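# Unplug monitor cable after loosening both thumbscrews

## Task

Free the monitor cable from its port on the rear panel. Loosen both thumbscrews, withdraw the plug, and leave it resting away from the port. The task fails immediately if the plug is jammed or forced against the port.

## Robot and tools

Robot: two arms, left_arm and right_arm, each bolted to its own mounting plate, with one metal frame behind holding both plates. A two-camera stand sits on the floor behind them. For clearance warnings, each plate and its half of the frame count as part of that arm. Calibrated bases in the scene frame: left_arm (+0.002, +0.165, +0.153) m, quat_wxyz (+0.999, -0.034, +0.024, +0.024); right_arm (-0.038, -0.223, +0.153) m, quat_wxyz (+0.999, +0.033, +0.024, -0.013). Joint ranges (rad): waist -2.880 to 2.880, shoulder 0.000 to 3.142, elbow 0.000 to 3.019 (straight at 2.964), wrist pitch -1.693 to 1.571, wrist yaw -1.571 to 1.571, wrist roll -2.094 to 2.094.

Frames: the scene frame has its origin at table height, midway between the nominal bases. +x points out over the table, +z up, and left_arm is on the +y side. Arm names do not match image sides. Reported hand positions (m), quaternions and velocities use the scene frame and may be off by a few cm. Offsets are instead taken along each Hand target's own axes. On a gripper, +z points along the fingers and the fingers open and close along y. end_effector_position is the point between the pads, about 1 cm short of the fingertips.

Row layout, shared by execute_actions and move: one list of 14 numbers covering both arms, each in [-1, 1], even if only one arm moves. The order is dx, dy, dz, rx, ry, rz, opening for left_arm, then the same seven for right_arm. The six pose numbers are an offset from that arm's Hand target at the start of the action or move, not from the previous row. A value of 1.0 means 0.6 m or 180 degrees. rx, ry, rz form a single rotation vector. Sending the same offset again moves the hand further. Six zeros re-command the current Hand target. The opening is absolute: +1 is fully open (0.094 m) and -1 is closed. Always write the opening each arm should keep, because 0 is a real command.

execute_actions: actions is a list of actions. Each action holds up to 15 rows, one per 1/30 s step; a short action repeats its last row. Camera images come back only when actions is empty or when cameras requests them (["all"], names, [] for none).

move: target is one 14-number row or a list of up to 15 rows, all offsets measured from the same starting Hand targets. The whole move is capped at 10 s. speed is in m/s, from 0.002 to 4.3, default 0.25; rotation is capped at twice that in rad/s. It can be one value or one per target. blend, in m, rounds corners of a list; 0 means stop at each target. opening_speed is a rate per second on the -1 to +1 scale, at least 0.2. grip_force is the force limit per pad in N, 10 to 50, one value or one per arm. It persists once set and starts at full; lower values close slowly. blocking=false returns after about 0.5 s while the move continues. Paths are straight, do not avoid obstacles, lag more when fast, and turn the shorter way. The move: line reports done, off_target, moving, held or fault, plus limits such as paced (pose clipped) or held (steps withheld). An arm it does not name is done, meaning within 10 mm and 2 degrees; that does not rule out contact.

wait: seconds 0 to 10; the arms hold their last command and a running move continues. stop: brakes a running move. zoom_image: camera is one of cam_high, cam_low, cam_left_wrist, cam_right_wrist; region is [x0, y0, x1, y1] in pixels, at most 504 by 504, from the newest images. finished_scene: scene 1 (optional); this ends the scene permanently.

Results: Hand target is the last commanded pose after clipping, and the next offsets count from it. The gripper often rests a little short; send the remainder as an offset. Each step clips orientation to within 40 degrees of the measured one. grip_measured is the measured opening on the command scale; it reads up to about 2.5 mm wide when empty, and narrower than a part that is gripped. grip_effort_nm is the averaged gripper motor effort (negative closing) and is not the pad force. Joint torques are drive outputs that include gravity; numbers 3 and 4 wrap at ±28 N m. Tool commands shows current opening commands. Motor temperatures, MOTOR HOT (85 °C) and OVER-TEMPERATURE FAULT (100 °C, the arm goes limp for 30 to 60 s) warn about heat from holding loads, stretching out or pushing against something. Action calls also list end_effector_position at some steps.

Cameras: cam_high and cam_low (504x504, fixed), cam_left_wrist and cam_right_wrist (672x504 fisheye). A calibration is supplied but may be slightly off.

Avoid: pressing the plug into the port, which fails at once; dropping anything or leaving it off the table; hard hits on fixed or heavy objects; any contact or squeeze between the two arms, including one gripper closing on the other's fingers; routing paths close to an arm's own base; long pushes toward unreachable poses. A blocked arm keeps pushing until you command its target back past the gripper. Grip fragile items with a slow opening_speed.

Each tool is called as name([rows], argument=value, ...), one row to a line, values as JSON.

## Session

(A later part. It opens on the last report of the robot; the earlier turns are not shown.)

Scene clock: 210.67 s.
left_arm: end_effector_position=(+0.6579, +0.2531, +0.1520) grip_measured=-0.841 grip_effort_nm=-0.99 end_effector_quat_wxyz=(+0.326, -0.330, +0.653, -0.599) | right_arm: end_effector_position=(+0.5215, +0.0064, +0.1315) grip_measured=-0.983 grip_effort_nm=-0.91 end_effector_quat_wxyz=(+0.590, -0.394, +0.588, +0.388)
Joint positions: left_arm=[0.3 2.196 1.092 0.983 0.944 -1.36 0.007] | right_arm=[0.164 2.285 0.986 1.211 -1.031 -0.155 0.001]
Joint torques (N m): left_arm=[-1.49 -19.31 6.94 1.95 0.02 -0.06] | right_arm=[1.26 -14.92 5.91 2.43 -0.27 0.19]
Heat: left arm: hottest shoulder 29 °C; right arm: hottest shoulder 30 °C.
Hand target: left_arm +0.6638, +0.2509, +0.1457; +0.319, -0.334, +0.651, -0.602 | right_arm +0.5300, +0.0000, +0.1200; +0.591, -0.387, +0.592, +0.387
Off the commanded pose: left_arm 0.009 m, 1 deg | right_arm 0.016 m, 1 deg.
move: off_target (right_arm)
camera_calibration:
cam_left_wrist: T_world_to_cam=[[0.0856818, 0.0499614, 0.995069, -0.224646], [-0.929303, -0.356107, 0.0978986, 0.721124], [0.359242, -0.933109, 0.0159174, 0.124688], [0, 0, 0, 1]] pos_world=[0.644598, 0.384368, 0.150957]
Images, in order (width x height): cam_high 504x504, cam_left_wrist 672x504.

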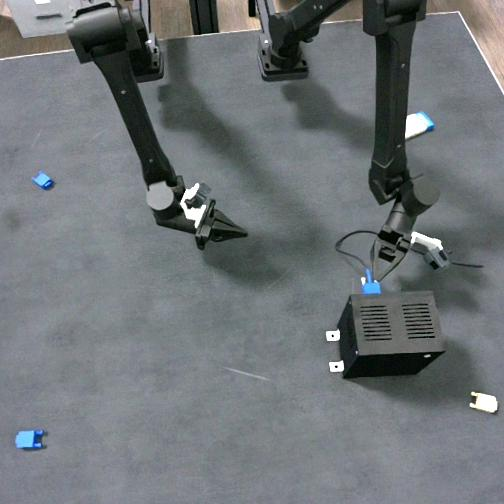

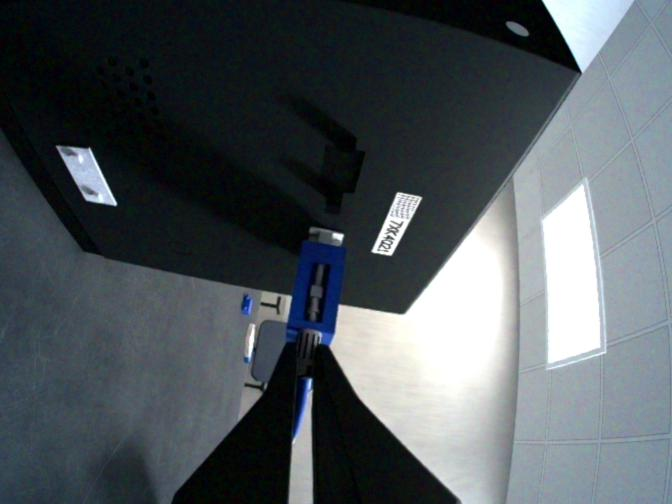

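move(target=[0.0009, 0.0029, 0.0005, 0.0912, 0, -0.1717, -0.9, 0,0,0,0,0,0,-1], speed=0.2, cameras=["cam_left_wrist", "cam_high", "cam_right_wrist"])

zoom_image(camera="cam_left_wrist", region=[240, 270, 380, 410])

zoom_image(camera="cam_high", region=[350, 240, 410, 300])

zoom_image(camera="cam_right_wrist", region=[260, 50, 420, 160])

Scene clock: 215.23 s.
left_arm: end_effector_position=(+0.6571, +0.2530, +0.1506) grip_measured=-0.844 grip_effort_nm=-1.04 end_effector_quat_wxyz=(-0.221, +0.440, -0.498, +0.713) | right_arm: end_effector_position=(+0.5215, +0.0064, +0.1315) grip_measured=-0.983 grip_effort_nm=-0.91 end_effector_quat_wxyz=(+0.590, -0.394, +0.588, +0.388)
Joint positions: left_arm=[0.291 2.332 1.117 1.405 0.888 -2.059 0.007] | right_arm=[0.164 2.285 0.986 1.211 -1.031 -0.155 0.001]
Joint torques (N m): left_arm=[-2.08 -19.78 5.2 1.55 -0.95 -0.18] | right_arm=[1.32 -14.92 5.93 2.45 -0.27 0.19]
Heat: left arm: hottest shoulder 29 °C; right arm: hottest shoulder 30 °C.
Hand target: left_arm +0.6637, +0.2504, +0.1439; -0.192, +0.446, -0.448, +0.751 | right_arm +0.5300, +0.0000, +0.1200; +0.591, -0.387, +0.592, +0.387
Off the commanded pose: left_arm 0.010 m, 8 deg | right_arm 0.016 m, 1 deg.
joint sent to its limit (left arm) — joint 6 (wrist roll), lower limit. The joint targets are off in orientation, not in position.
move: off_target (left_arm, right_arm)
camera_calibration:
cam_left_wrist: T_world_to_cam=[[0.161325, 0.507088, 0.846662, -0.36615], [-0.892794, -0.290621, 0.344177, 0.642818], [0.420586, -0.811419, 0.405841, -0.00493627], [0, 0, 0, 1]] pos_world=[0.63505, 0.368482, 0.0907658]
cam_right_wrist: T_world_to_cam=[[0.884673, -0.436717, 0.163191, -0.490505], [-0.114376, -0.542646, -0.832138, 0.21127], [0.451964, 0.717505, -0.530014, -0.0452758], [0, 0, 0, 1]] pos_world=[0.478564, -0.0670817, 0.231855]
Images, in order (width x height): cam_high 504x504, cam_left_wrist 672x504, cam_right_wrist 672x504.

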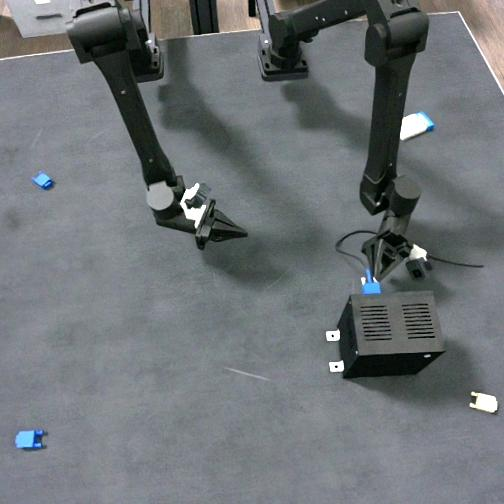

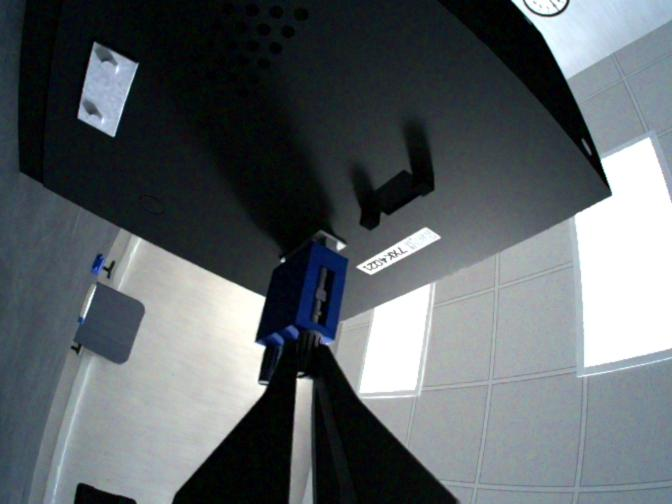

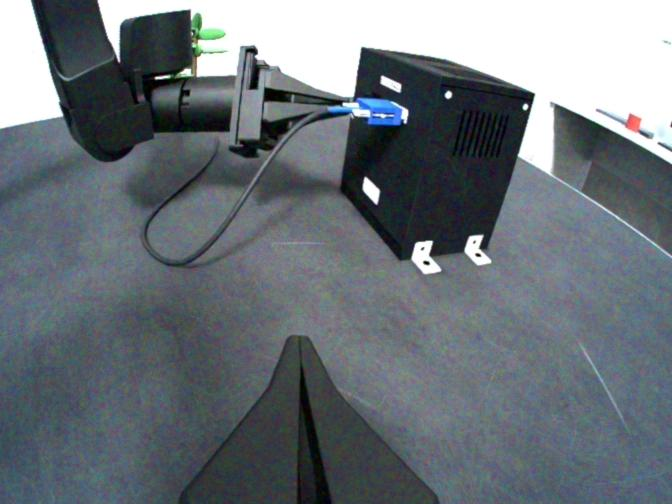

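Scaled by 3.600 from the camera's 672x504 image, which has a finer 960x720 frame.

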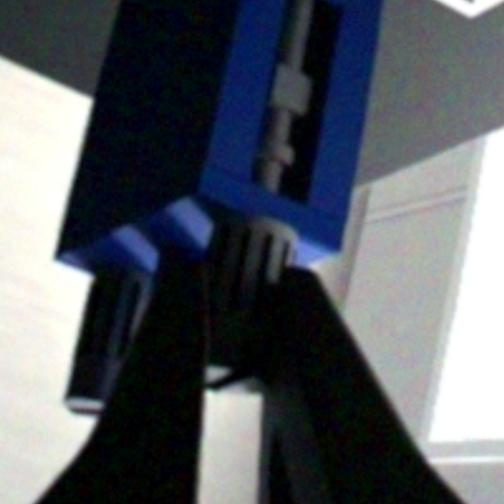

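Scaled by 8.400 from the camera's 504x504 image, which has a finer 720x720 frame.

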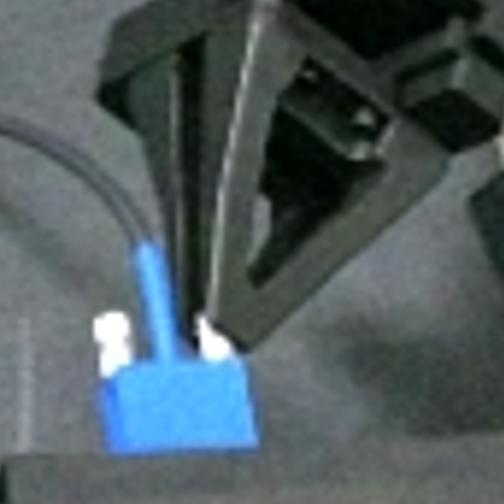

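Scaled by 3.150 from the camera's 672x504 image, which has a finer 960x720 frame.

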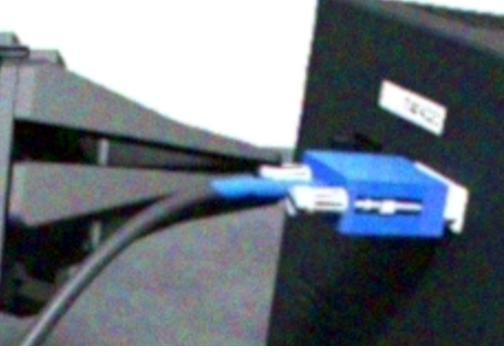

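move([
  [0,0,0,0,0,0,-0.6, 0,0,0,0,0,0,-1],
  [0.0033, -0.0049, 0.0018, -0.1954, 0, 0.3679, -0.6, 0,0,0,0,0,0,-1],
], speed=0.4, cameras=["cam_left_wrist", "cam_high", "cam_right_wrist"])

zoom_image(camera="cam_left_wrist", region=[240, 270, 380, 410])

zoom_image(camera="cam_high", region=[350, 240, 410, 300])

zoom_image(camera="cam_right_wrist", region=[260, 50, 420, 160])

Scene clock: 228.43 s.
left_arm: end_effector_position=(+0.6639, +0.2546, +0.1500) grip_measured=-0.602 grip_effort_nm=0.11 end_effector_quat_wxyz=(+0.433, -0.172, +0.805, -0.368) | right_arm: end_effector_position=(+0.5215, +0.0064, +0.1315) grip_measured=-0.983 grip_effort_nm=-0.91 end_effector_quat_wxyz=(+0.590, -0.394, +0.588, +0.388)
Joint positions: left_arm=[0.257 2.035 1.083 0.48 0.711 -0.506 0.019] | right_arm=[0.164 2.285 0.986 1.211 -1.031 -0.155 0.001]
Joint torques (N m): left_arm=[-2.02 -20.48 6.56 1.31 -0.06 0.18] | right_arm=[1.38 -14.92 5.9 2.43 -0.27 0.18]
Heat: left arm: hottest shoulder 29 °C; right arm: hottest shoulder 30 °C.
Hand target: left_arm +0.6639, +0.2501, +0.1476; +0.428, -0.168, +0.809, -0.365 | right_arm +0.5300, +0.0000, +0.1200; +0.591, -0.387, +0.592, +0.387
Off the commanded pose: left_arm 0.005 m, 1 deg | right_arm 0.016 m, 1 deg.
move: off_target (right_arm)
camera_calibration:
cam_left_wrist: T_world_to_cam=[[0.00301768, -0.581459, 0.81357, 0.0196114], [-0.9341, -0.292085, -0.205289, 0.759803], [0.356999, -0.759336, -0.544022, 0.165211], [0, 0, 0, 1]] pos_world=[0.650693, 0.358781, 0.229902]
cam_right_wrist: T_world_to_cam=[[0.884673, -0.436717, 0.163191, -0.490505], [-0.114376, -0.542646, -0.832138, 0.21127], [0.451964, 0.717505, -0.530014, -0.0452758], [0, 0, 0, 1]] pos_world=[0.478564, -0.0670817, 0.231855]
Images, in order (width x height): cam_high 504x504, cam_left_wrist 672x504, cam_right_wrist 672x504.

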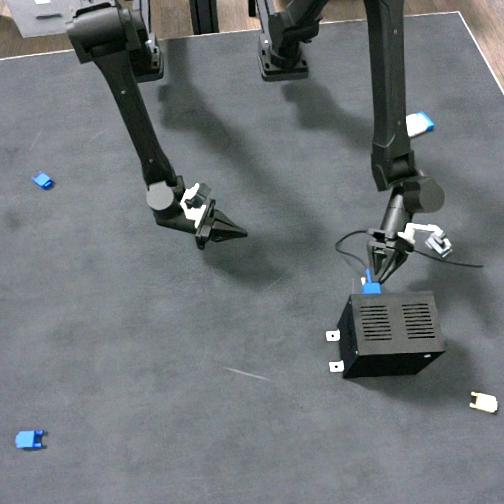

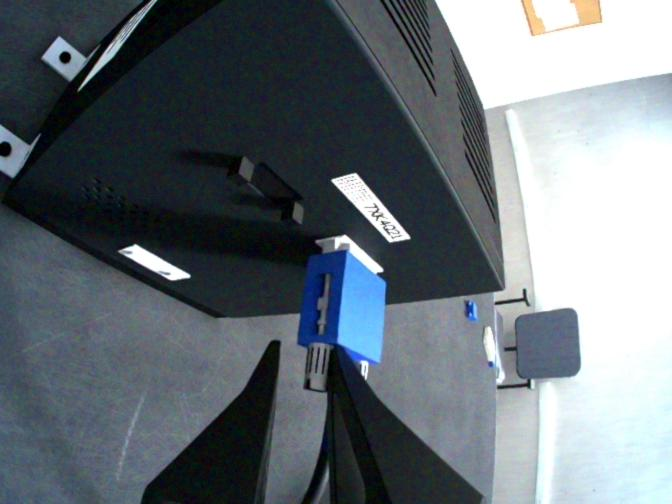

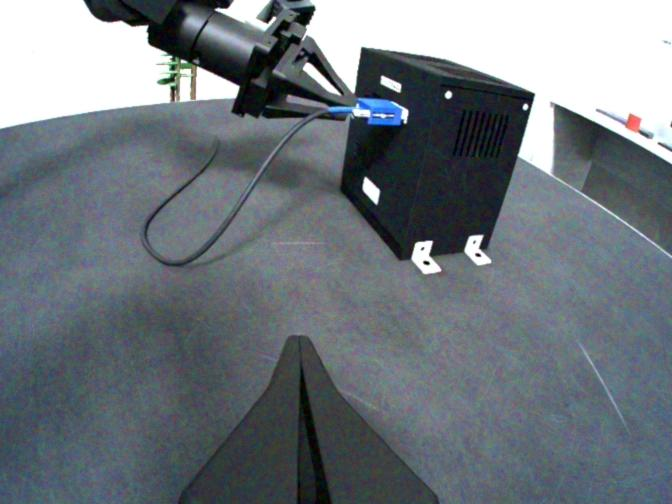

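Scaled by 3.600 from the camera's 672x504 image, which has a finer 960x720 frame.

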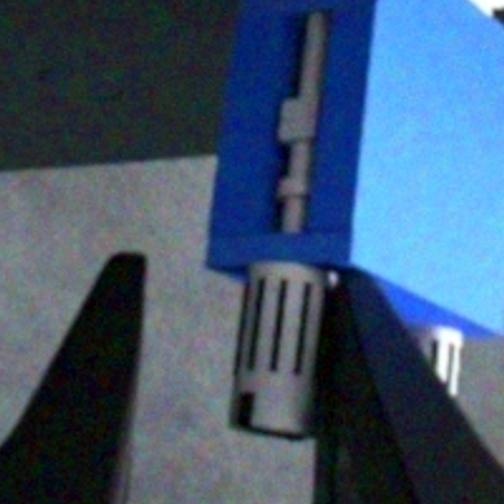

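Scaled by 8.400 from the camera's 504x504 image, which has a finer 720x720 frame.

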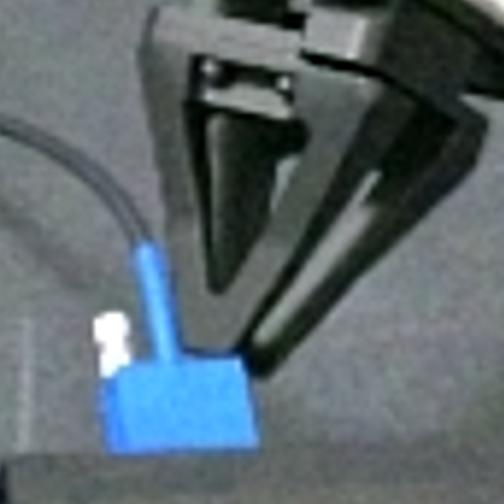

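Scaled by 3.150 from the camera's 672x504 image, which has a finer 960x720 frame.

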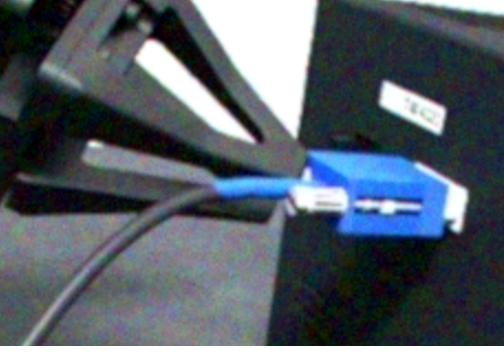

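move(target=[0.0043, -0.0078, -0.009, 0, 0, 0, -0.6, 0,0,0,0,0,0,-1], speed=0.05, cameras=["cam_left_wrist", "cam_high"])

zoom_image(camera="cam_left_wrist", region=[240, 270, 380, 410])

zoom_image(camera="cam_high", region=[350, 240, 410, 300])

Scene clock: 234.60 s.
left_arm: end_effector_position=(+0.6627, +0.2546, +0.1506) grip_measured=-0.602 grip_effort_nm=0.11 end_effector_quat_wxyz=(+0.434, -0.173, +0.805, -0.365) | right_arm: end_effector_position=(+0.5215, +0.0064, +0.1315) grip_measured=-0.983 grip_effort_nm=-0.91 end_effector_quat_wxyz=(+0.590, -0.394, +0.588, +0.388)
Joint positions: left_arm=[0.256 2.03 1.078 0.479 0.704 -0.504 0.019] | right_arm=[0.164 2.285 0.986 1.211 -1.031 -0.155 0.001]
Joint torques (N m): left_arm=[-1.85 -21.6 5.19 1.4 0.14 0.16] | right_arm=[1.38 -14.92 5.87 2.44 -0.26 0.19]
Heat: left arm: hottest shoulder 29 °C; right arm: hottest shoulder 30 °C.
Hand target: left_arm +0.6577, +0.2477, +0.1516; +0.428, -0.168, +0.809, -0.365 | right_arm +0.5300, +0.0000, +0.1200; +0.591, -0.387, +0.592, +0.387
Off the commanded pose: left_arm 0.008 m, 1 deg | right_arm 0.016 m, 1 deg.
move: off_target (right_arm)
camera_calibration:
cam_left_wrist: T_world_to_cam=[[0.00695245, -0.584389, 0.811444, 0.0176408], [-0.933207, -0.295336, -0.2047, 0.758921], [0.359273, -0.755822, -0.547409, 0.163978], [0, 0, 0, 1]] pos_world=[0.649195, 0.358384, 0.2308]
Images, in order (width x height): cam_high 504x504, cam_left_wrist 672x504.

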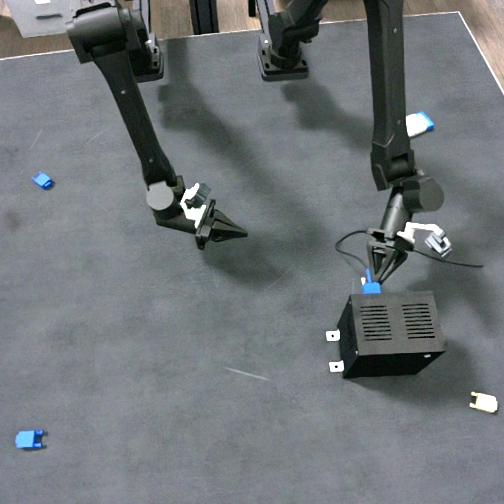

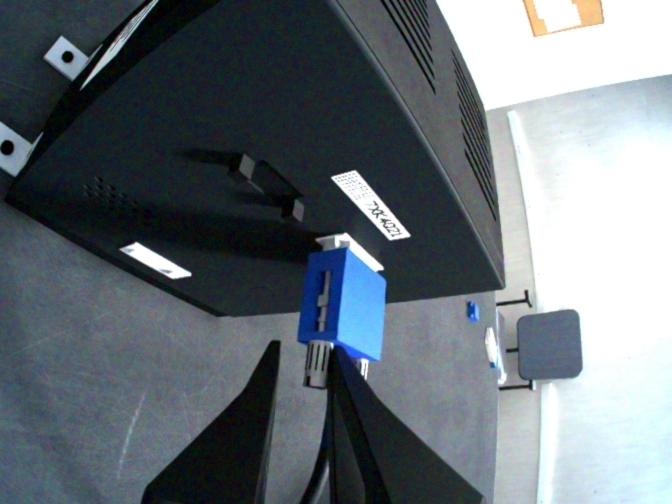

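Scaled by 3.600 from the camera's 672x504 image, which has a finer 960x720 frame.

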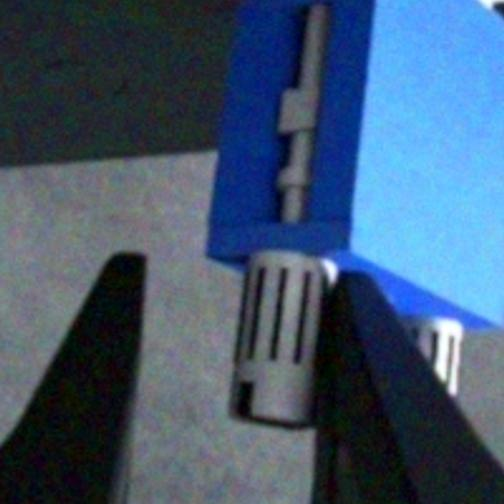

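Scaled by 8.400 from the camera's 504x504 image, which has a finer 720x720 frame.

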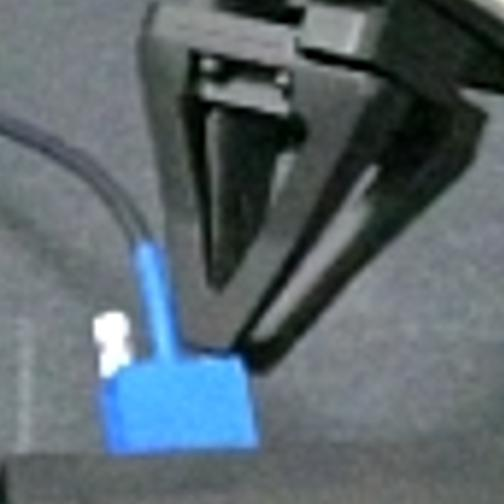

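move(target=[0.0042, -0.0067, -0.032, 0, 0, 0, -0.6, 0,0,0,0,0,0,-1], speed=0.08, cameras=["cam_left_wrist"])

zoom_image(camera="cam_left_wrist", region=[240, 240, 410, 410])

Scene clock: 238.93 s.
left_arm: end_effector_position=(+0.6435, +0.2500, +0.1529) grip_measured=-0.602 grip_effort_nm=0.11 end_effector_quat_wxyz=(+0.426, -0.173, +0.808, -0.368) | right_arm: end_effector_position=(+0.5215, +0.0064, +0.1315) grip_measured=-0.983 grip_effort_nm=-0.91 end_effector_quat_wxyz=(+0.590, -0.394, +0.588, +0.388)
Joint positions: left_arm=[0.261 1.993 1.024 0.475 0.716 -0.495 0.019] | right_arm=[0.164 2.285 0.986 1.211 -1.031 -0.155 0.001]
Joint torques (N m): left_arm=[-0.62 -21.42 5.46 1.52 0.24 0.16] | right_arm=[1.32 -14.97 5.9 2.44 -0.27 0.19]
Heat: left arm: hottest shoulder 29 °C; right arm: hottest shoulder 30 °C.
Hand target: left_arm +0.6405, +0.2522, +0.1602; +0.428, -0.168, +0.809, -0.365 | right_arm +0.5300, +0.0000, +0.1200; +0.591, -0.387, +0.592, +0.387
Off the commanded pose: left_arm 0.008 m, 1 deg | right_arm 0.016 m, 1 deg.
move: off_target (right_arm)
camera_calibration:
cam_left_wrist: T_world_to_cam=[[0.0125367, -0.580849, 0.813914, 0.0082147], [-0.939065, -0.286472, -0.189976, 0.73951], [0.343511, -0.761937, -0.549047, 0.180671], [0, 0, 0, 1]] pos_world=[0.632283, 0.35428, 0.233]
Images, in order (width x height): cam_left_wrist 672x504.

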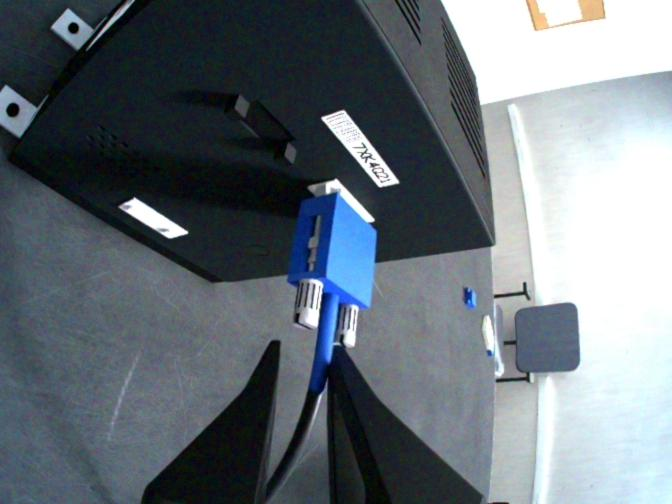

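Scaled by 2.965 from the camera's 672x504 image, which has a finer 960x720 frame.

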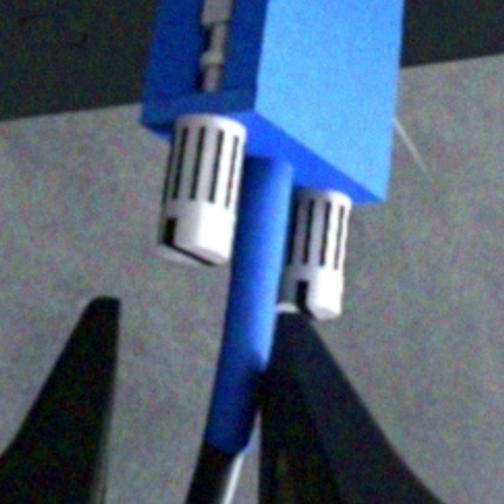

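move(target=[-0.0167, 0.0027, -0.008, 0, 0, 0, -0.6, 0,0,0,0,0,0,-1], speed=0.08, cameras=["cam_left_wrist"])

zoom_image(camera="cam_left_wrist", region=[240, 240, 410, 410])

Scene clock: 242.27 s.
left_arm: end_effector_position=(+0.6391, +0.2553, +0.1522) grip_measured=-0.602 grip_effort_nm=0.11 end_effector_quat_wxyz=(+0.417, -0.176, +0.811, -0.370) | right_arm: end_effector_position=(+0.5215, +0.0064, +0.1315) grip_measured=-0.983 grip_effort_nm=-0.91 end_effector_quat_wxyz=(+0.590, -0.394, +0.588, +0.388)
Joint positions: left_arm=[0.274 1.986 1.024 0.441 0.73 -0.484 0.019] | right_arm=[0.164 2.285 0.986 1.211 -1.031 -0.155 0.001]
Joint torques (N m): left_arm=[-0.56 -21.42 6.68 1.68 0.23 0.18] | right_arm=[1.38 -14.92 5.91 2.47 -0.27 0.19]
Heat: left arm: hottest shoulder 30 °C; right arm: hottest shoulder 30 °C.
Hand target: left_arm +0.6424, +0.2612, +0.1664; +0.428, -0.168, +0.809, -0.365 | right_arm +0.5300, +0.0000, +0.1200; +0.591, -0.387, +0.592, +0.387
Off the commanded pose: left_arm 0.016 m, 2 deg | right_arm 0.016 m, 1 deg.
move: off_target (left_arm, right_arm)
camera_calibration:
cam_left_wrist: T_world_to_cam=[[0.0248898, -0.576322, 0.816843, 0.00250369], [-0.94339, -0.283879, -0.171545, 0.73601], [0.33075, -0.766332, -0.550763, 0.195341], [0, 0, 0, 1]] pos_world=[0.629673, 0.360077, 0.2318]
Images, in order (width x height): cam_left_wrist 672x504.

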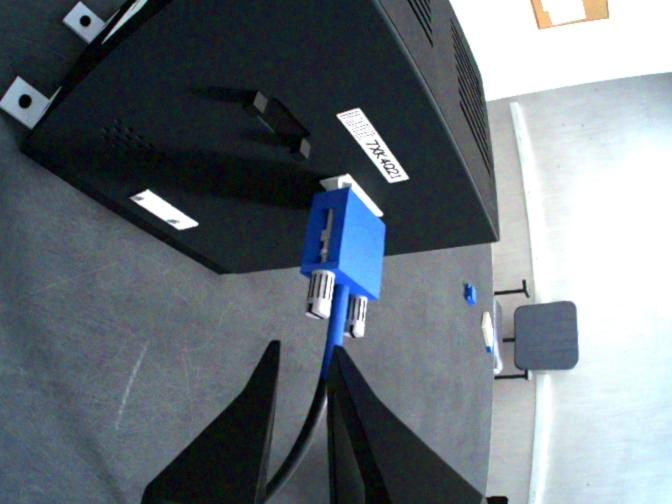

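Scaled by 2.965 from the camera's 672x504 image, which has a finer 960x720 frame.

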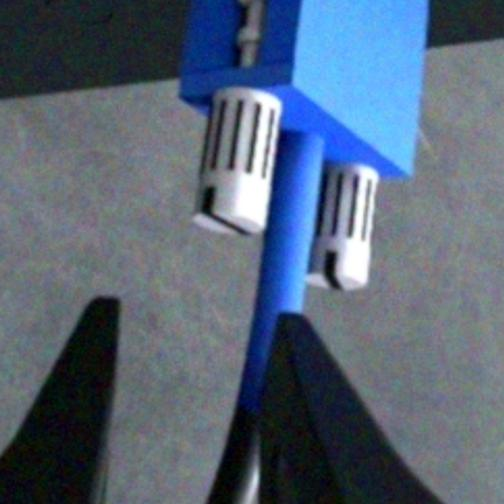

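move(target=[-0.0163, -0.0096, -0.0008, 0, 0, 0, -0.6, 0,0,0,0,0,0,-1], speed=0.08)

Scene clock: 245.67 s.
left_arm: end_effector_position=(+0.6377, +0.2550, +0.1562) grip_measured=-0.602 grip_effort_nm=0.11 end_effector_quat_wxyz=(+0.411, -0.179, +0.814, -0.371) | right_arm: end_effector_position=(+0.5215, +0.0064, +0.1315) grip_measured=-0.983 grip_effort_nm=-0.91 end_effector_quat_wxyz=(+0.590, -0.394, +0.588, +0.388)
Joint positions: left_arm=[0.274 1.97 1.024 0.41 0.73 -0.484 0.019] | right_arm=[0.164 2.285 0.986 1.211 -1.031 -0.155 0.001]
Joint torques (N m): left_arm=[-0.44 -21.48 8.2 1.59 0.22 0.17] | right_arm=[1.26 -15.03 5.91 2.45 -0.27 0.18]
Heat: left arm: hottest shoulder 30 °C; right arm: hottest shoulder 30 °C.
Hand target: left_arm +0.6474, +0.2632, +0.1764; +0.428, -0.168, +0.809, -0.365 | right_arm +0.5300, +0.0000, +0.1200; +0.591, -0.387, +0.592, +0.387
Off the commanded pose: left_arm 0.024 m, 3 deg | right_arm 0.016 m, 1 deg.
move: off_target (left_arm, right_arm)

move(target=[-0.0107, 0.0012, 0.0048, 0, 0, 0, -0.6, 0,0,0,0,0,0,-1], speed=0.08)

Scene clock: 247.97 s.
left_arm: end_effector_position=(+0.6359, +0.2543, +0.1535) grip_measured=-0.602 grip_effort_nm=0.11 end_effector_quat_wxyz=(+0.404, -0.182, +0.816, -0.371) | right_arm: end_effector_position=(+0.5215, +0.0064, +0.1315) grip_measured=-0.983 grip_effort_nm=-0.91 end_effector_quat_wxyz=(+0.590, -0.394, +0.588, +0.388)
Joint positions: left_arm=[0.274 1.97 1.024 0.394 0.73 -0.483 0.019] | right_arm=[0.164 2.285 0.986 1.211 -1.031 -0.155 0.001]
Joint torques (N m): left_arm=[-0.56 -21.19 9.78 1.5 0.24 0.18] | right_arm=[1.32 -14.92 5.91 2.45 -0.27 0.19]
Heat: left arm: hottest shoulder 30 °C; right arm: hottest shoulder 30 °C.
Hand target: left_arm +0.6535, +0.2662, +0.1785; +0.428, -0.168, +0.809, -0.365 | right_arm +0.5300, +0.0000, +0.1200; +0.591, -0.387, +0.592, +0.387
Off the commanded pose: left_arm 0.033 m, 3 deg | right_arm 0.016 m, 1 deg.
move: off_target (left_arm, right_arm)

move(target=[-0.0107, -0.004, 0.004, 0, 0, 0, -0.6, 0,0,0,0,0,0,-1], speed=0.08)

Scene clock: 250.20 s.
left_arm: end_effector_position=(+0.6415, +0.2563, +0.1573) grip_measured=-0.602 grip_effort_nm=0.11 end_effector_quat_wxyz=(+0.404, -0.182, +0.816, -0.371) | right_arm: end_effector_position=(+0.5215, +0.0064, +0.1315) grip_measured=-0.983 grip_effort_nm=-0.91 end_effector_quat_wxyz=(+0.590, -0.394, +0.588, +0.388)
Joint positions: left_arm=[0.274 1.97 1.042 0.376 0.73 -0.483 0.019] | right_arm=[0.164 2.285 0.986 1.211 -1.031 -0.155 0.001]
Joint torques (N m): left_arm=[-0.5 -21.42 9.85 1.44 0.21 0.16] | right_arm=[1.38 -14.97 5.91 2.44 -0.27 0.19]
Heat: left arm: hottest shoulder 30 °C; right arm: hottest shoulder 30 °C.
Hand target: left_arm +0.6590, +0.2672, +0.1829; +0.428, -0.168, +0.809, -0.365 | right_arm +0.5300, +0.0000, +0.1200; +0.591, -0.387, +0.592, +0.387
Off the commanded pose: left_arm 0.033 m, 3 deg | right_arm 0.016 m, 1 deg.
move: off_target (left_arm, right_arm)

move(target=[-0.010, 0.0023, 0.002, 0, 0.008, 0, -0.6, 0,0,0,0,0,0,-1], speed=0.08)

Scene clock: 252.97 s.
left_arm: end_effector_position=(+0.6464, +0.2598, +0.1599) grip_measured=-0.602 grip_effort_nm=0.11 end_effector_quat_wxyz=(+0.394, -0.178, +0.821, -0.373) | right_arm: end_effector_position=(+0.5215, +0.0064, +0.1315) grip_measured=-0.983 grip_effort_nm=-0.91 end_effector_quat_wxyz=(+0.590, -0.394, +0.588, +0.388)
Joint positions: left_arm=[0.279 1.97 1.074 0.312 0.744 -0.46 0.019] | right_arm=[0.164 2.285 0.986 1.211 -1.031 -0.155 0.001]
Joint torques (N m): left_arm=[-0.56 -21.42 10.25 1.57 0.29 0.18] | right_arm=[1.38 -14.92 5.9 2.44 -0.26 0.19]
Heat: left arm: hottest shoulder 31 °C; right arm: hottest shoulder 30 °C.
Hand target: left_arm +0.6636, +0.2712, +0.1850; +0.418, -0.164, +0.815, -0.367 | right_arm +0.5300, +0.0000, +0.1200; +0.591, -0.387, +0.592, +0.387
Off the commanded pose: left_arm 0.032 m, 3 deg | right_arm 0.016 m, 1 deg.
move: off_target (left_arm, right_arm)

execute_actions(actions=[], cameras=["cam_left_wrist","cam_high"])

zoom_image(camera="cam_left_wrist", region=[240, 240, 410, 410])

Scene clock: 254.80 s.
left_arm: end_effector_position=(+0.6463, +0.2598, +0.1598) grip_measured=-0.602 grip_effort_nm=0.11 end_effector_quat_wxyz=(+0.394, -0.178, +0.821, -0.373) | right_arm: end_effector_position=(+0.5215, +0.0064, +0.1315) grip_measured=-0.983 grip_effort_nm=-0.91 end_effector_quat_wxyz=(+0.590, -0.394, +0.588, +0.388)
Joint positions: left_arm=[0.279 1.97 1.074 0.311 0.744 -0.46 0.019] | right_arm=[0.164 2.285 0.986 1.211 -1.031 -0.155 0.001]
Joint velocities: within noise
Joint torques (N m): left_arm=[-0.56 -21.42 10.28 1.59 0.29 0.16] | right_arm=[1.32 -14.86 5.9 2.45 -0.27 0.19]
Motor temperatures (°C): left_arm=[26 31 28 23 23 22 23] | right_arm=[21 30 26 22 23 22 30]
Heat: left arm: hottest shoulder 31 °C; right arm: hottest shoulder 30 °C.
Hand target: left_arm +0.6636, +0.2712, +0.1849; +0.418, -0.164, +0.815, -0.367 | right_arm +0.5300, +0.0000, +0.1200; +0.591, -0.387, +0.592, +0.387
Tool commands: left_gripper/opening=-0.6 right_gripper/opening=-1.0
Off the commanded pose: left_arm 0.032 m, 3 deg | right_arm 0.016 m, 1 deg.
camera_calibration:
cam_left_wrist: T_world_to_cam=[[0.0516716, -0.570186, 0.819889, -0.0206601], [-0.955489, -0.267015, -0.125476, 0.741465], [0.290468, -0.776911, -0.558603, 0.230616], [0, 0, 0, 1]] pos_world=[0.642543, 0.36537, 0.238798]
Images, in order (width x height): cam_high 504x504, cam_left_wrist 672x504.

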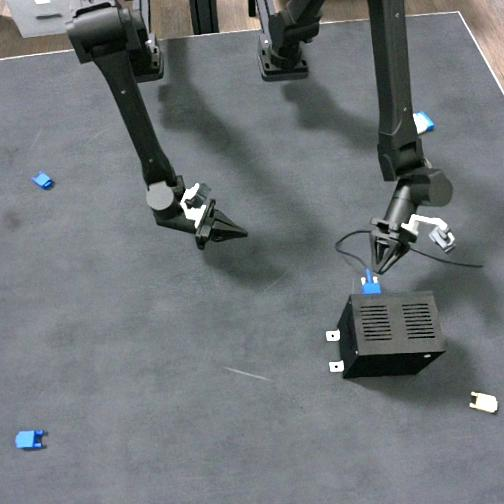

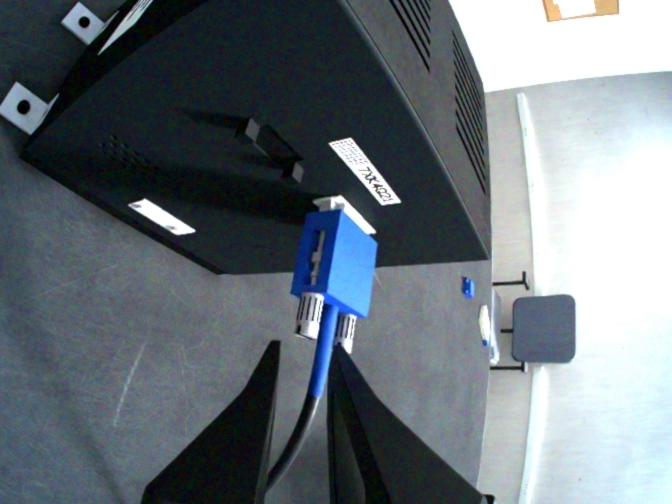

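Scaled by 2.965 from the camera's 672x504 image, which has a finer 960x720 frame.

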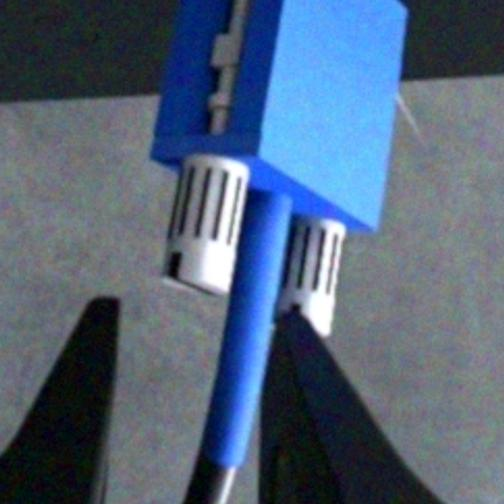

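move(target=[0.0010, 0.0005, 0.0247, 0, 0, 0, -0.6, 0,0,0,0,0,0,-1], speed=0.06, cameras=["cam_left_wrist"])

zoom_image(camera="cam_left_wrist", region=[240, 240, 410, 410])

Scene clock: 257.90 s.
left_arm: end_effector_position=(+0.6582, +0.2623, +0.1697) grip_measured=-0.602 grip_effort_nm=0.11 end_effector_quat_wxyz=(+0.406, -0.173, +0.818, -0.368) | right_arm: end_effector_position=(+0.5215, +0.0064, +0.1315) grip_measured=-0.983 grip_effort_nm=-0.91 end_effector_quat_wxyz=(+0.590, -0.394, +0.588, +0.388)
Joint positions: left_arm=[0.274 1.97 1.101 0.311 0.734 -0.46 0.019] | right_arm=[0.164 2.285 0.986 1.211 -1.031 -0.155 0.001]
Joint torques (N m): left_arm=[-1.9 -19.31 10.59 2.07 0.14 0.04] | right_arm=[1.26 -14.97 5.9 2.45 -0.27 0.18]
Heat: left arm: hottest shoulder 31 °C; right arm: hottest shoulder 30 °C.
Hand target: left_arm +0.6750, +0.2642, +0.1787; +0.418, -0.164, +0.815, -0.367 | right_arm +0.5300, +0.0000, +0.1200; +0.591, -0.387, +0.592, +0.387
Off the commanded pose: left_arm 0.019 m, 2 deg | right_arm 0.016 m, 1 deg.
move: off_target (left_arm, right_arm)
camera_calibration:
cam_left_wrist: T_world_to_cam=[[0.0349465, -0.581336, 0.812913, -0.01287], [-0.951024, -0.269324, -0.151718, 0.756845], [0.307136, -0.767797, -0.562276, 0.221962], [0, 0, 0, 1]] pos_world=[0.652055, 0.366777, 0.250093]
Images, in order (width x height): cam_left_wrist 672x504.

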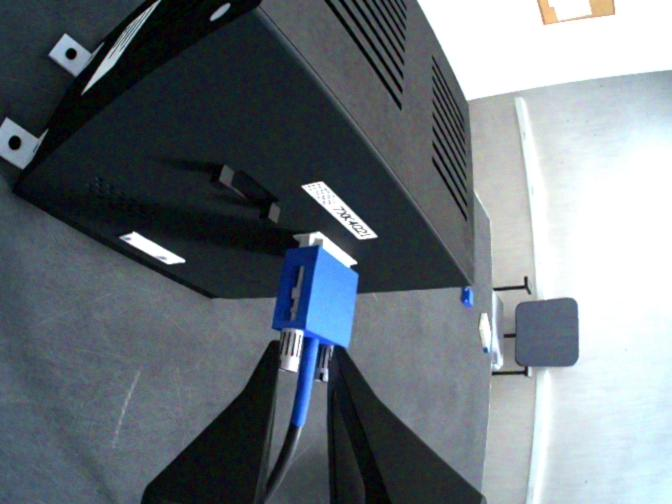

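Scaled by 2.965 from the camera's 672x504 image, which has a finer 960x720 frame.

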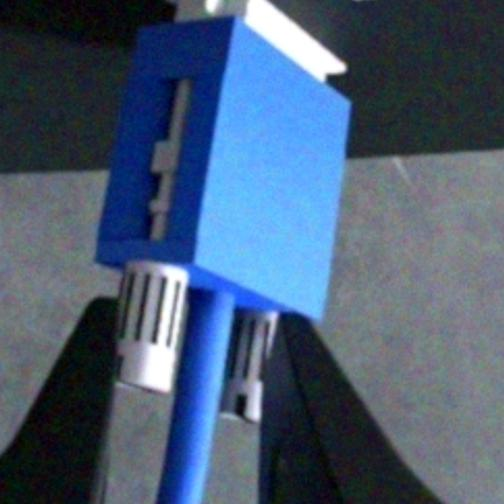

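move(target=[0.0290, 0.0140, 0.0180, 0, 0, 0, -0.6, 0,0,0,0,0,0,-1], speed=0.06)

Scene clock: 268.37 s.
left_arm: end_effector_position=(+0.6617, +0.2552, +0.1607) grip_measured=-0.602 grip_effort_nm=0.11 end_effector_quat_wxyz=(+0.411, -0.167, +0.818, -0.366) | right_arm: end_effector_position=(+0.5215, +0.0064, +0.1315) grip_measured=-0.983 grip_effort_nm=-0.91 end_effector_quat_wxyz=(+0.590, -0.394, +0.588, +0.388)
Joint positions: left_arm=[0.261 1.995 1.101 0.351 0.722 -0.46 0.019] | right_arm=[0.164 2.285 0.986 1.211 -1.031 -0.155 0.001]
Joint torques (N m): left_arm=[-1.44 -18.02 9.32 2.81 0.11 -0.05] | right_arm=[1.32 -14.92 5.93 2.44 -0.27 0.19]
Heat: left arm: hottest shoulder 31 °C; right arm: hottest shoulder 30 °C.
Hand target: left_arm +0.6737, +0.2550, +0.1587; +0.418, -0.164, +0.815, -0.367 | right_arm +0.5300, +0.0000, +0.1200; +0.591, -0.387, +0.592, +0.387
Off the commanded pose: left_arm 0.012 m, 1 deg | right_arm 0.016 m, 1 deg.
move: off_target (left_arm, right_arm)

move(target=[0.0460, 0.0310, -0.0020, 0, 0.005, 0, -0.6, 0,0,0,0,0,0,-1], speed=0.06)

Scene clock: 274.73 s.
left_arm: end_effector_position=(+0.6631, +0.2545, +0.1519) grip_measured=-0.602 grip_effort_nm=0.11 end_effector_quat_wxyz=(+0.421, -0.160, +0.814, -0.368) | right_arm: end_effector_position=(+0.5215, +0.0064, +0.1315) grip_measured=-0.983 grip_effort_nm=-0.91 end_effector_quat_wxyz=(+0.590, -0.394, +0.588, +0.388)
Joint positions: left_arm=[0.261 2.024 1.1 0.407 0.731 -0.46 0.019] | right_arm=[0.164 2.285 0.986 1.211 -1.031 -0.155 0.001]
Joint torques (N m): left_arm=[-0.97 -17.73 5.83 2.74 0.33 0.14] | right_arm=[1.32 -14.92 5.91 2.43 -0.27 0.19]
Heat: left arm: hottest shoulder 31 °C; right arm: hottest shoulder 30 °C.
Hand target: left_arm +0.6569, +0.2524, +0.1300; +0.412, -0.161, +0.818, -0.368 | right_arm +0.5300, +0.0000, +0.1200; +0.591, -0.387, +0.592, +0.387
Off the commanded pose: left_arm 0.023 m, 1 deg | right_arm 0.016 m, 1 deg.
move: off_target (left_arm, right_arm)

move([
  [-0.0227, -0.030, -0.0159, 0, 0, 0, -0.6, 0,0,0,0,0,0,-1],
  [-0.0222, -0.0298, -0.0577, 0, 0, 0, -0.6, 0,0,0,0,0,0,-1],
], speed=0.08)

Scene clock: 288.63 s.
left_arm: end_effector_position=(+0.6383, +0.2603, +0.1529) grip_measured=-0.602 grip_effort_nm=0.11 end_effector_quat_wxyz=(+0.405, -0.167, +0.819, -0.372) | right_arm: end_effector_position=(+0.5215, +0.0064, +0.1315) grip_measured=-0.983 grip_effort_nm=-0.91 end_effector_quat_wxyz=(+0.590, -0.394, +0.588, +0.388)
Joint positions: left_arm=[0.287 1.98 1.046 0.367 0.757 -0.442 0.019] | right_arm=[0.164 2.285 0.986 1.211 -1.031 -0.155 0.001]
Joint torques (N m): left_arm=[-0.56 -21.77 5.96 1.57 0.28 0.17] | right_arm=[1.26 -14.97 5.89 2.47 -0.27 0.18]
Heat: left arm: hottest shoulder 30 °C; right arm: hottest shoulder 30 °C.
Hand target: left_arm +0.6370, +0.2641, +0.1642; +0.412, -0.161, +0.818, -0.368 | right_arm +0.5300, +0.0000, +0.1200; +0.591, -0.387, +0.592, +0.387
Off the commanded pose: left_arm 0.012 m, 1 deg | right_arm 0.016 m, 1 deg.
move: off_target (left_arm, right_arm)

move(target=[-0.0085, -0.005, 0.0530, 0, 0, 0, -0.6, 0,0,0,0,0,0,-1], speed=0.08)

Scene clock: 290.63 s.
left_arm: end_effector_position=(+0.6504, +0.2482, +0.1582) grip_measured=-0.602 grip_effort_nm=0.11 end_effector_quat_wxyz=(+0.410, -0.159, +0.820, -0.366) | right_arm: end_effector_position=(+0.5215, +0.0064, +0.1315) grip_measured=-0.983 grip_effort_nm=-0.91 end_effector_quat_wxyz=(+0.590, -0.394, +0.588, +0.388)
Joint positions: left_arm=[0.257 1.981 1.065 0.367 0.727 -0.443 0.019] | right_arm=[0.164 2.285 0.986 1.211 -1.031 -0.155 0.001]
Joint torques (N m): left_arm=[-1.38 -17.85 10.21 1.88 0.13 -0.1] | right_arm=[1.32 -14.92 5.9 2.43 -0.27 0.19]
Heat: left arm: hottest shoulder 30 °C; right arm: hottest shoulder 30 °C.
Hand target: left_arm +0.6651, +0.2499, +0.1566; +0.412, -0.161, +0.818, -0.368 | right_arm +0.5300, +0.0000, +0.1200; +0.591, -0.387, +0.592, +0.387
Off the commanded pose: left_arm 0.015 m, 0 deg | right_arm 0.016 m, 1 deg.
move: off_target (left_arm, right_arm)

move(target=[-0.0133, 0.0170, 0.0050, 0, 0, 0, -0.6, 0,0,0,0,0,0,-1], speed=0.08, cameras=["cam_left_wrist"])

zoom_image(camera="cam_left_wrist", region=[240, 240, 410, 410])

Scene clock: 293.20 s.
left_arm: end_effector_position=(+0.6610, +0.2518, +0.1576) grip_measured=-0.602 grip_effort_nm=0.11 end_effector_quat_wxyz=(+0.411, -0.157, +0.819, -0.368) | right_arm: end_effector_position=(+0.5215, +0.0064, +0.1315) grip_measured=-0.983 grip_effort_nm=-0.91 end_effector_quat_wxyz=(+0.590, -0.394, +0.588, +0.388)
Joint positions: left_arm=[0.259 2.003 1.102 0.355 0.734 -0.444 0.019] | right_arm=[0.164 2.285 0.986 1.211 -1.031 -0.155 0.001]
Joint torques (N m): left_arm=[-0.5 -17.9 10.22 1.48 0.28 0.01] | right_arm=[1.32 -14.92 5.91 2.45 -0.27 0.19]
Heat: left arm: hottest shoulder 30 °C; right arm: hottest shoulder 30 °C.
Hand target: left_arm +0.6728, +0.2598, +0.1524; +0.412, -0.161, +0.818, -0.368 | right_arm +0.5300, +0.0000, +0.1200; +0.591, -0.387, +0.592, +0.387
Off the commanded pose: left_arm 0.015 m, 0 deg | right_arm 0.016 m, 1 deg.
move: off_target (left_arm, right_arm)
camera_calibration:
cam_left_wrist: T_world_to_cam=[[0.00639086, -0.594391, 0.804151, 0.0144238], [-0.953276, -0.246512, -0.174634, 0.754281], [0.302034, -0.765461, -0.568194, 0.209896], [0, 0, 0, 1]] pos_world=[0.65555, 0.35518, 0.239386]
Images, in order (width x height): cam_left_wrist 672x504.

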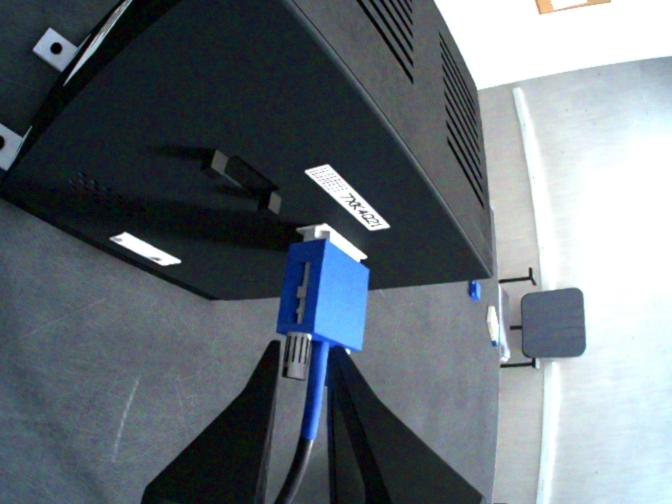

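Scaled by 2.965 from the camera's 672x504 image, which has a finer 960x720 frame.

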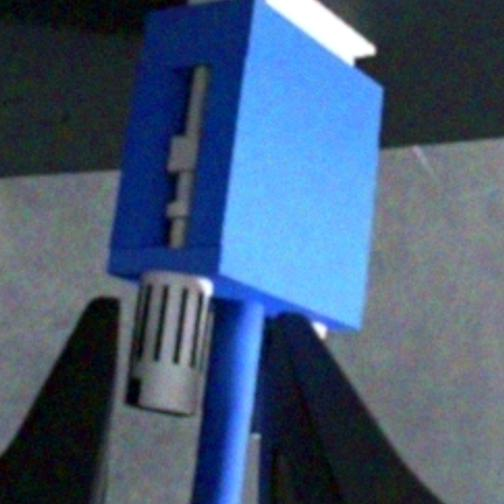

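move(target=[0.0417, 0.0275, -0.0105, 0, 0, 0, -0.6, 0,0,0,0,0,0,-1], speed=0.08)

Scene clock: 298.53 s.
left_arm: end_effector_position=(+0.6594, +0.2562, +0.1509) grip_measured=-0.602 grip_effort_nm=0.11 end_effector_quat_wxyz=(+0.420, -0.154, +0.814, -0.370) | right_arm: end_effector_position=(+0.5215, +0.0064, +0.1315) grip_measured=-0.983 grip_effort_nm=-0.91 end_effector_quat_wxyz=(+0.590, -0.394, +0.588, +0.388)
Joint positions: left_arm=[0.269 2.023 1.096 0.401 0.748 -0.444 0.019] | right_arm=[0.164 2.285 0.986 1.211 -1.031 -0.155 0.001]
Joint torques (N m): left_arm=[-0.26 -17.67 5.89 2.78 0.19 0.11] | right_arm=[1.26 -14.86 5.91 2.45 -0.26 0.19]
Heat: left arm: hottest shoulder 30 °C; right arm: hottest shoulder 30 °C.
Hand target: left_arm +0.6531, +0.2600, +0.1287; +0.412, -0.161, +0.818, -0.368 | right_arm +0.5300, +0.0000, +0.1200; +0.591, -0.387, +0.592, +0.387
Off the commanded pose: left_arm 0.023 m, 1 deg | right_arm 0.016 m, 1 deg.
move: off_target (left_arm, right_arm)

move([
  [0.0145, -0.0173, 0.0120, 0, 0, 0, -0.6, 0,0,0,0,0,0,-1],
  [0.0145, -0.0173, 0.0120, 0, 0, 0, -0.88, 0,0,0,0,0,0,-1],
], speed=0.08, opening_speed=0.4, cameras=["cam_left_wrist","cam_high"])

zoom_image(camera="cam_left_wrist", region=[240, 240, 410, 410])

Scene clock: 302.60 s.
left_arm: end_effector_position=(+0.6588, +0.2527, +0.1519) grip_measured=-0.841 grip_effort_nm=-0.97 end_effector_quat_wxyz=(+0.430, -0.148, +0.812, -0.367) | right_arm: end_effector_position=(+0.5215, +0.0064, +0.1315) grip_measured=-0.983 grip_effort_nm=-0.91 end_effector_quat_wxyz=(+0.590, -0.394, +0.588, +0.388)
Joint positions: left_arm=[0.263 2.023 1.082 0.439 0.74 -0.444 0.007] | right_arm=[0.164 2.285 0.986 1.211 -1.031 -0.155 0.001]
Joint torques (N m): left_arm=[-2.02 -17.85 5.5 2.18 -0.32 -0.07] | right_arm=[1.32 -15.03 5.91 2.45 -0.27 0.19]
Heat: left arm: hottest shoulder 30 °C; right arm: hottest shoulder 30 °C.
Hand target: left_arm +0.6531, +0.2446, +0.1287; +0.412, -0.161, +0.818, -0.368 | right_arm +0.5300, +0.0000, +0.1200; +0.591, -0.387, +0.592, +0.387
Off the commanded pose: left_arm 0.025 m, 3 deg | right_arm 0.016 m, 1 deg.
move: off_target (left_arm, right_arm); target 2's new opening was sent with left_arm's hand 0.024 m and 2 deg from that target
camera_calibration:
cam_left_wrist: T_world_to_cam=[[-0.0270854, -0.603153, 0.797165, 0.0448234], [-0.944456, -0.245839, -0.218097, 0.752064], [0.32752, -0.758795, -0.562993, 0.188803], [0, 0, 0, 1]] pos_world=[0.649669, 0.355185, 0.234586]
Images, in order (width x height): cam_high 504x504, cam_left_wrist 672x504.

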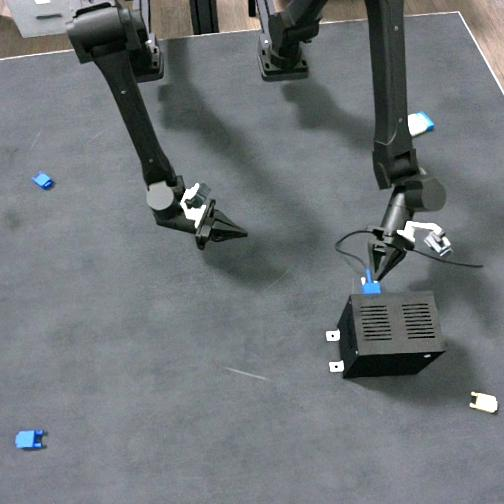

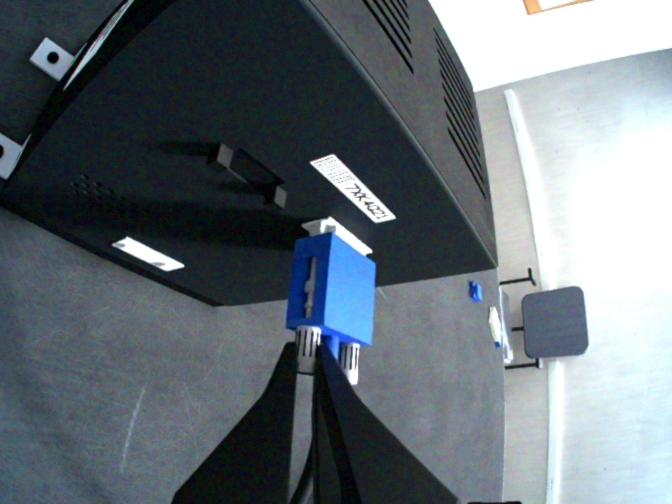

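Scaled by 2.965 from the camera's 672x504 image, which has a finer 960x720 frame.

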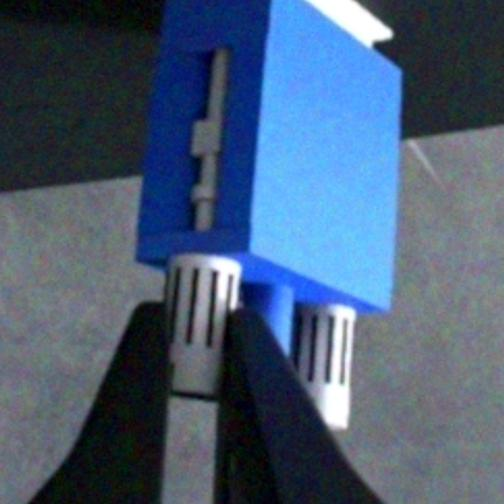

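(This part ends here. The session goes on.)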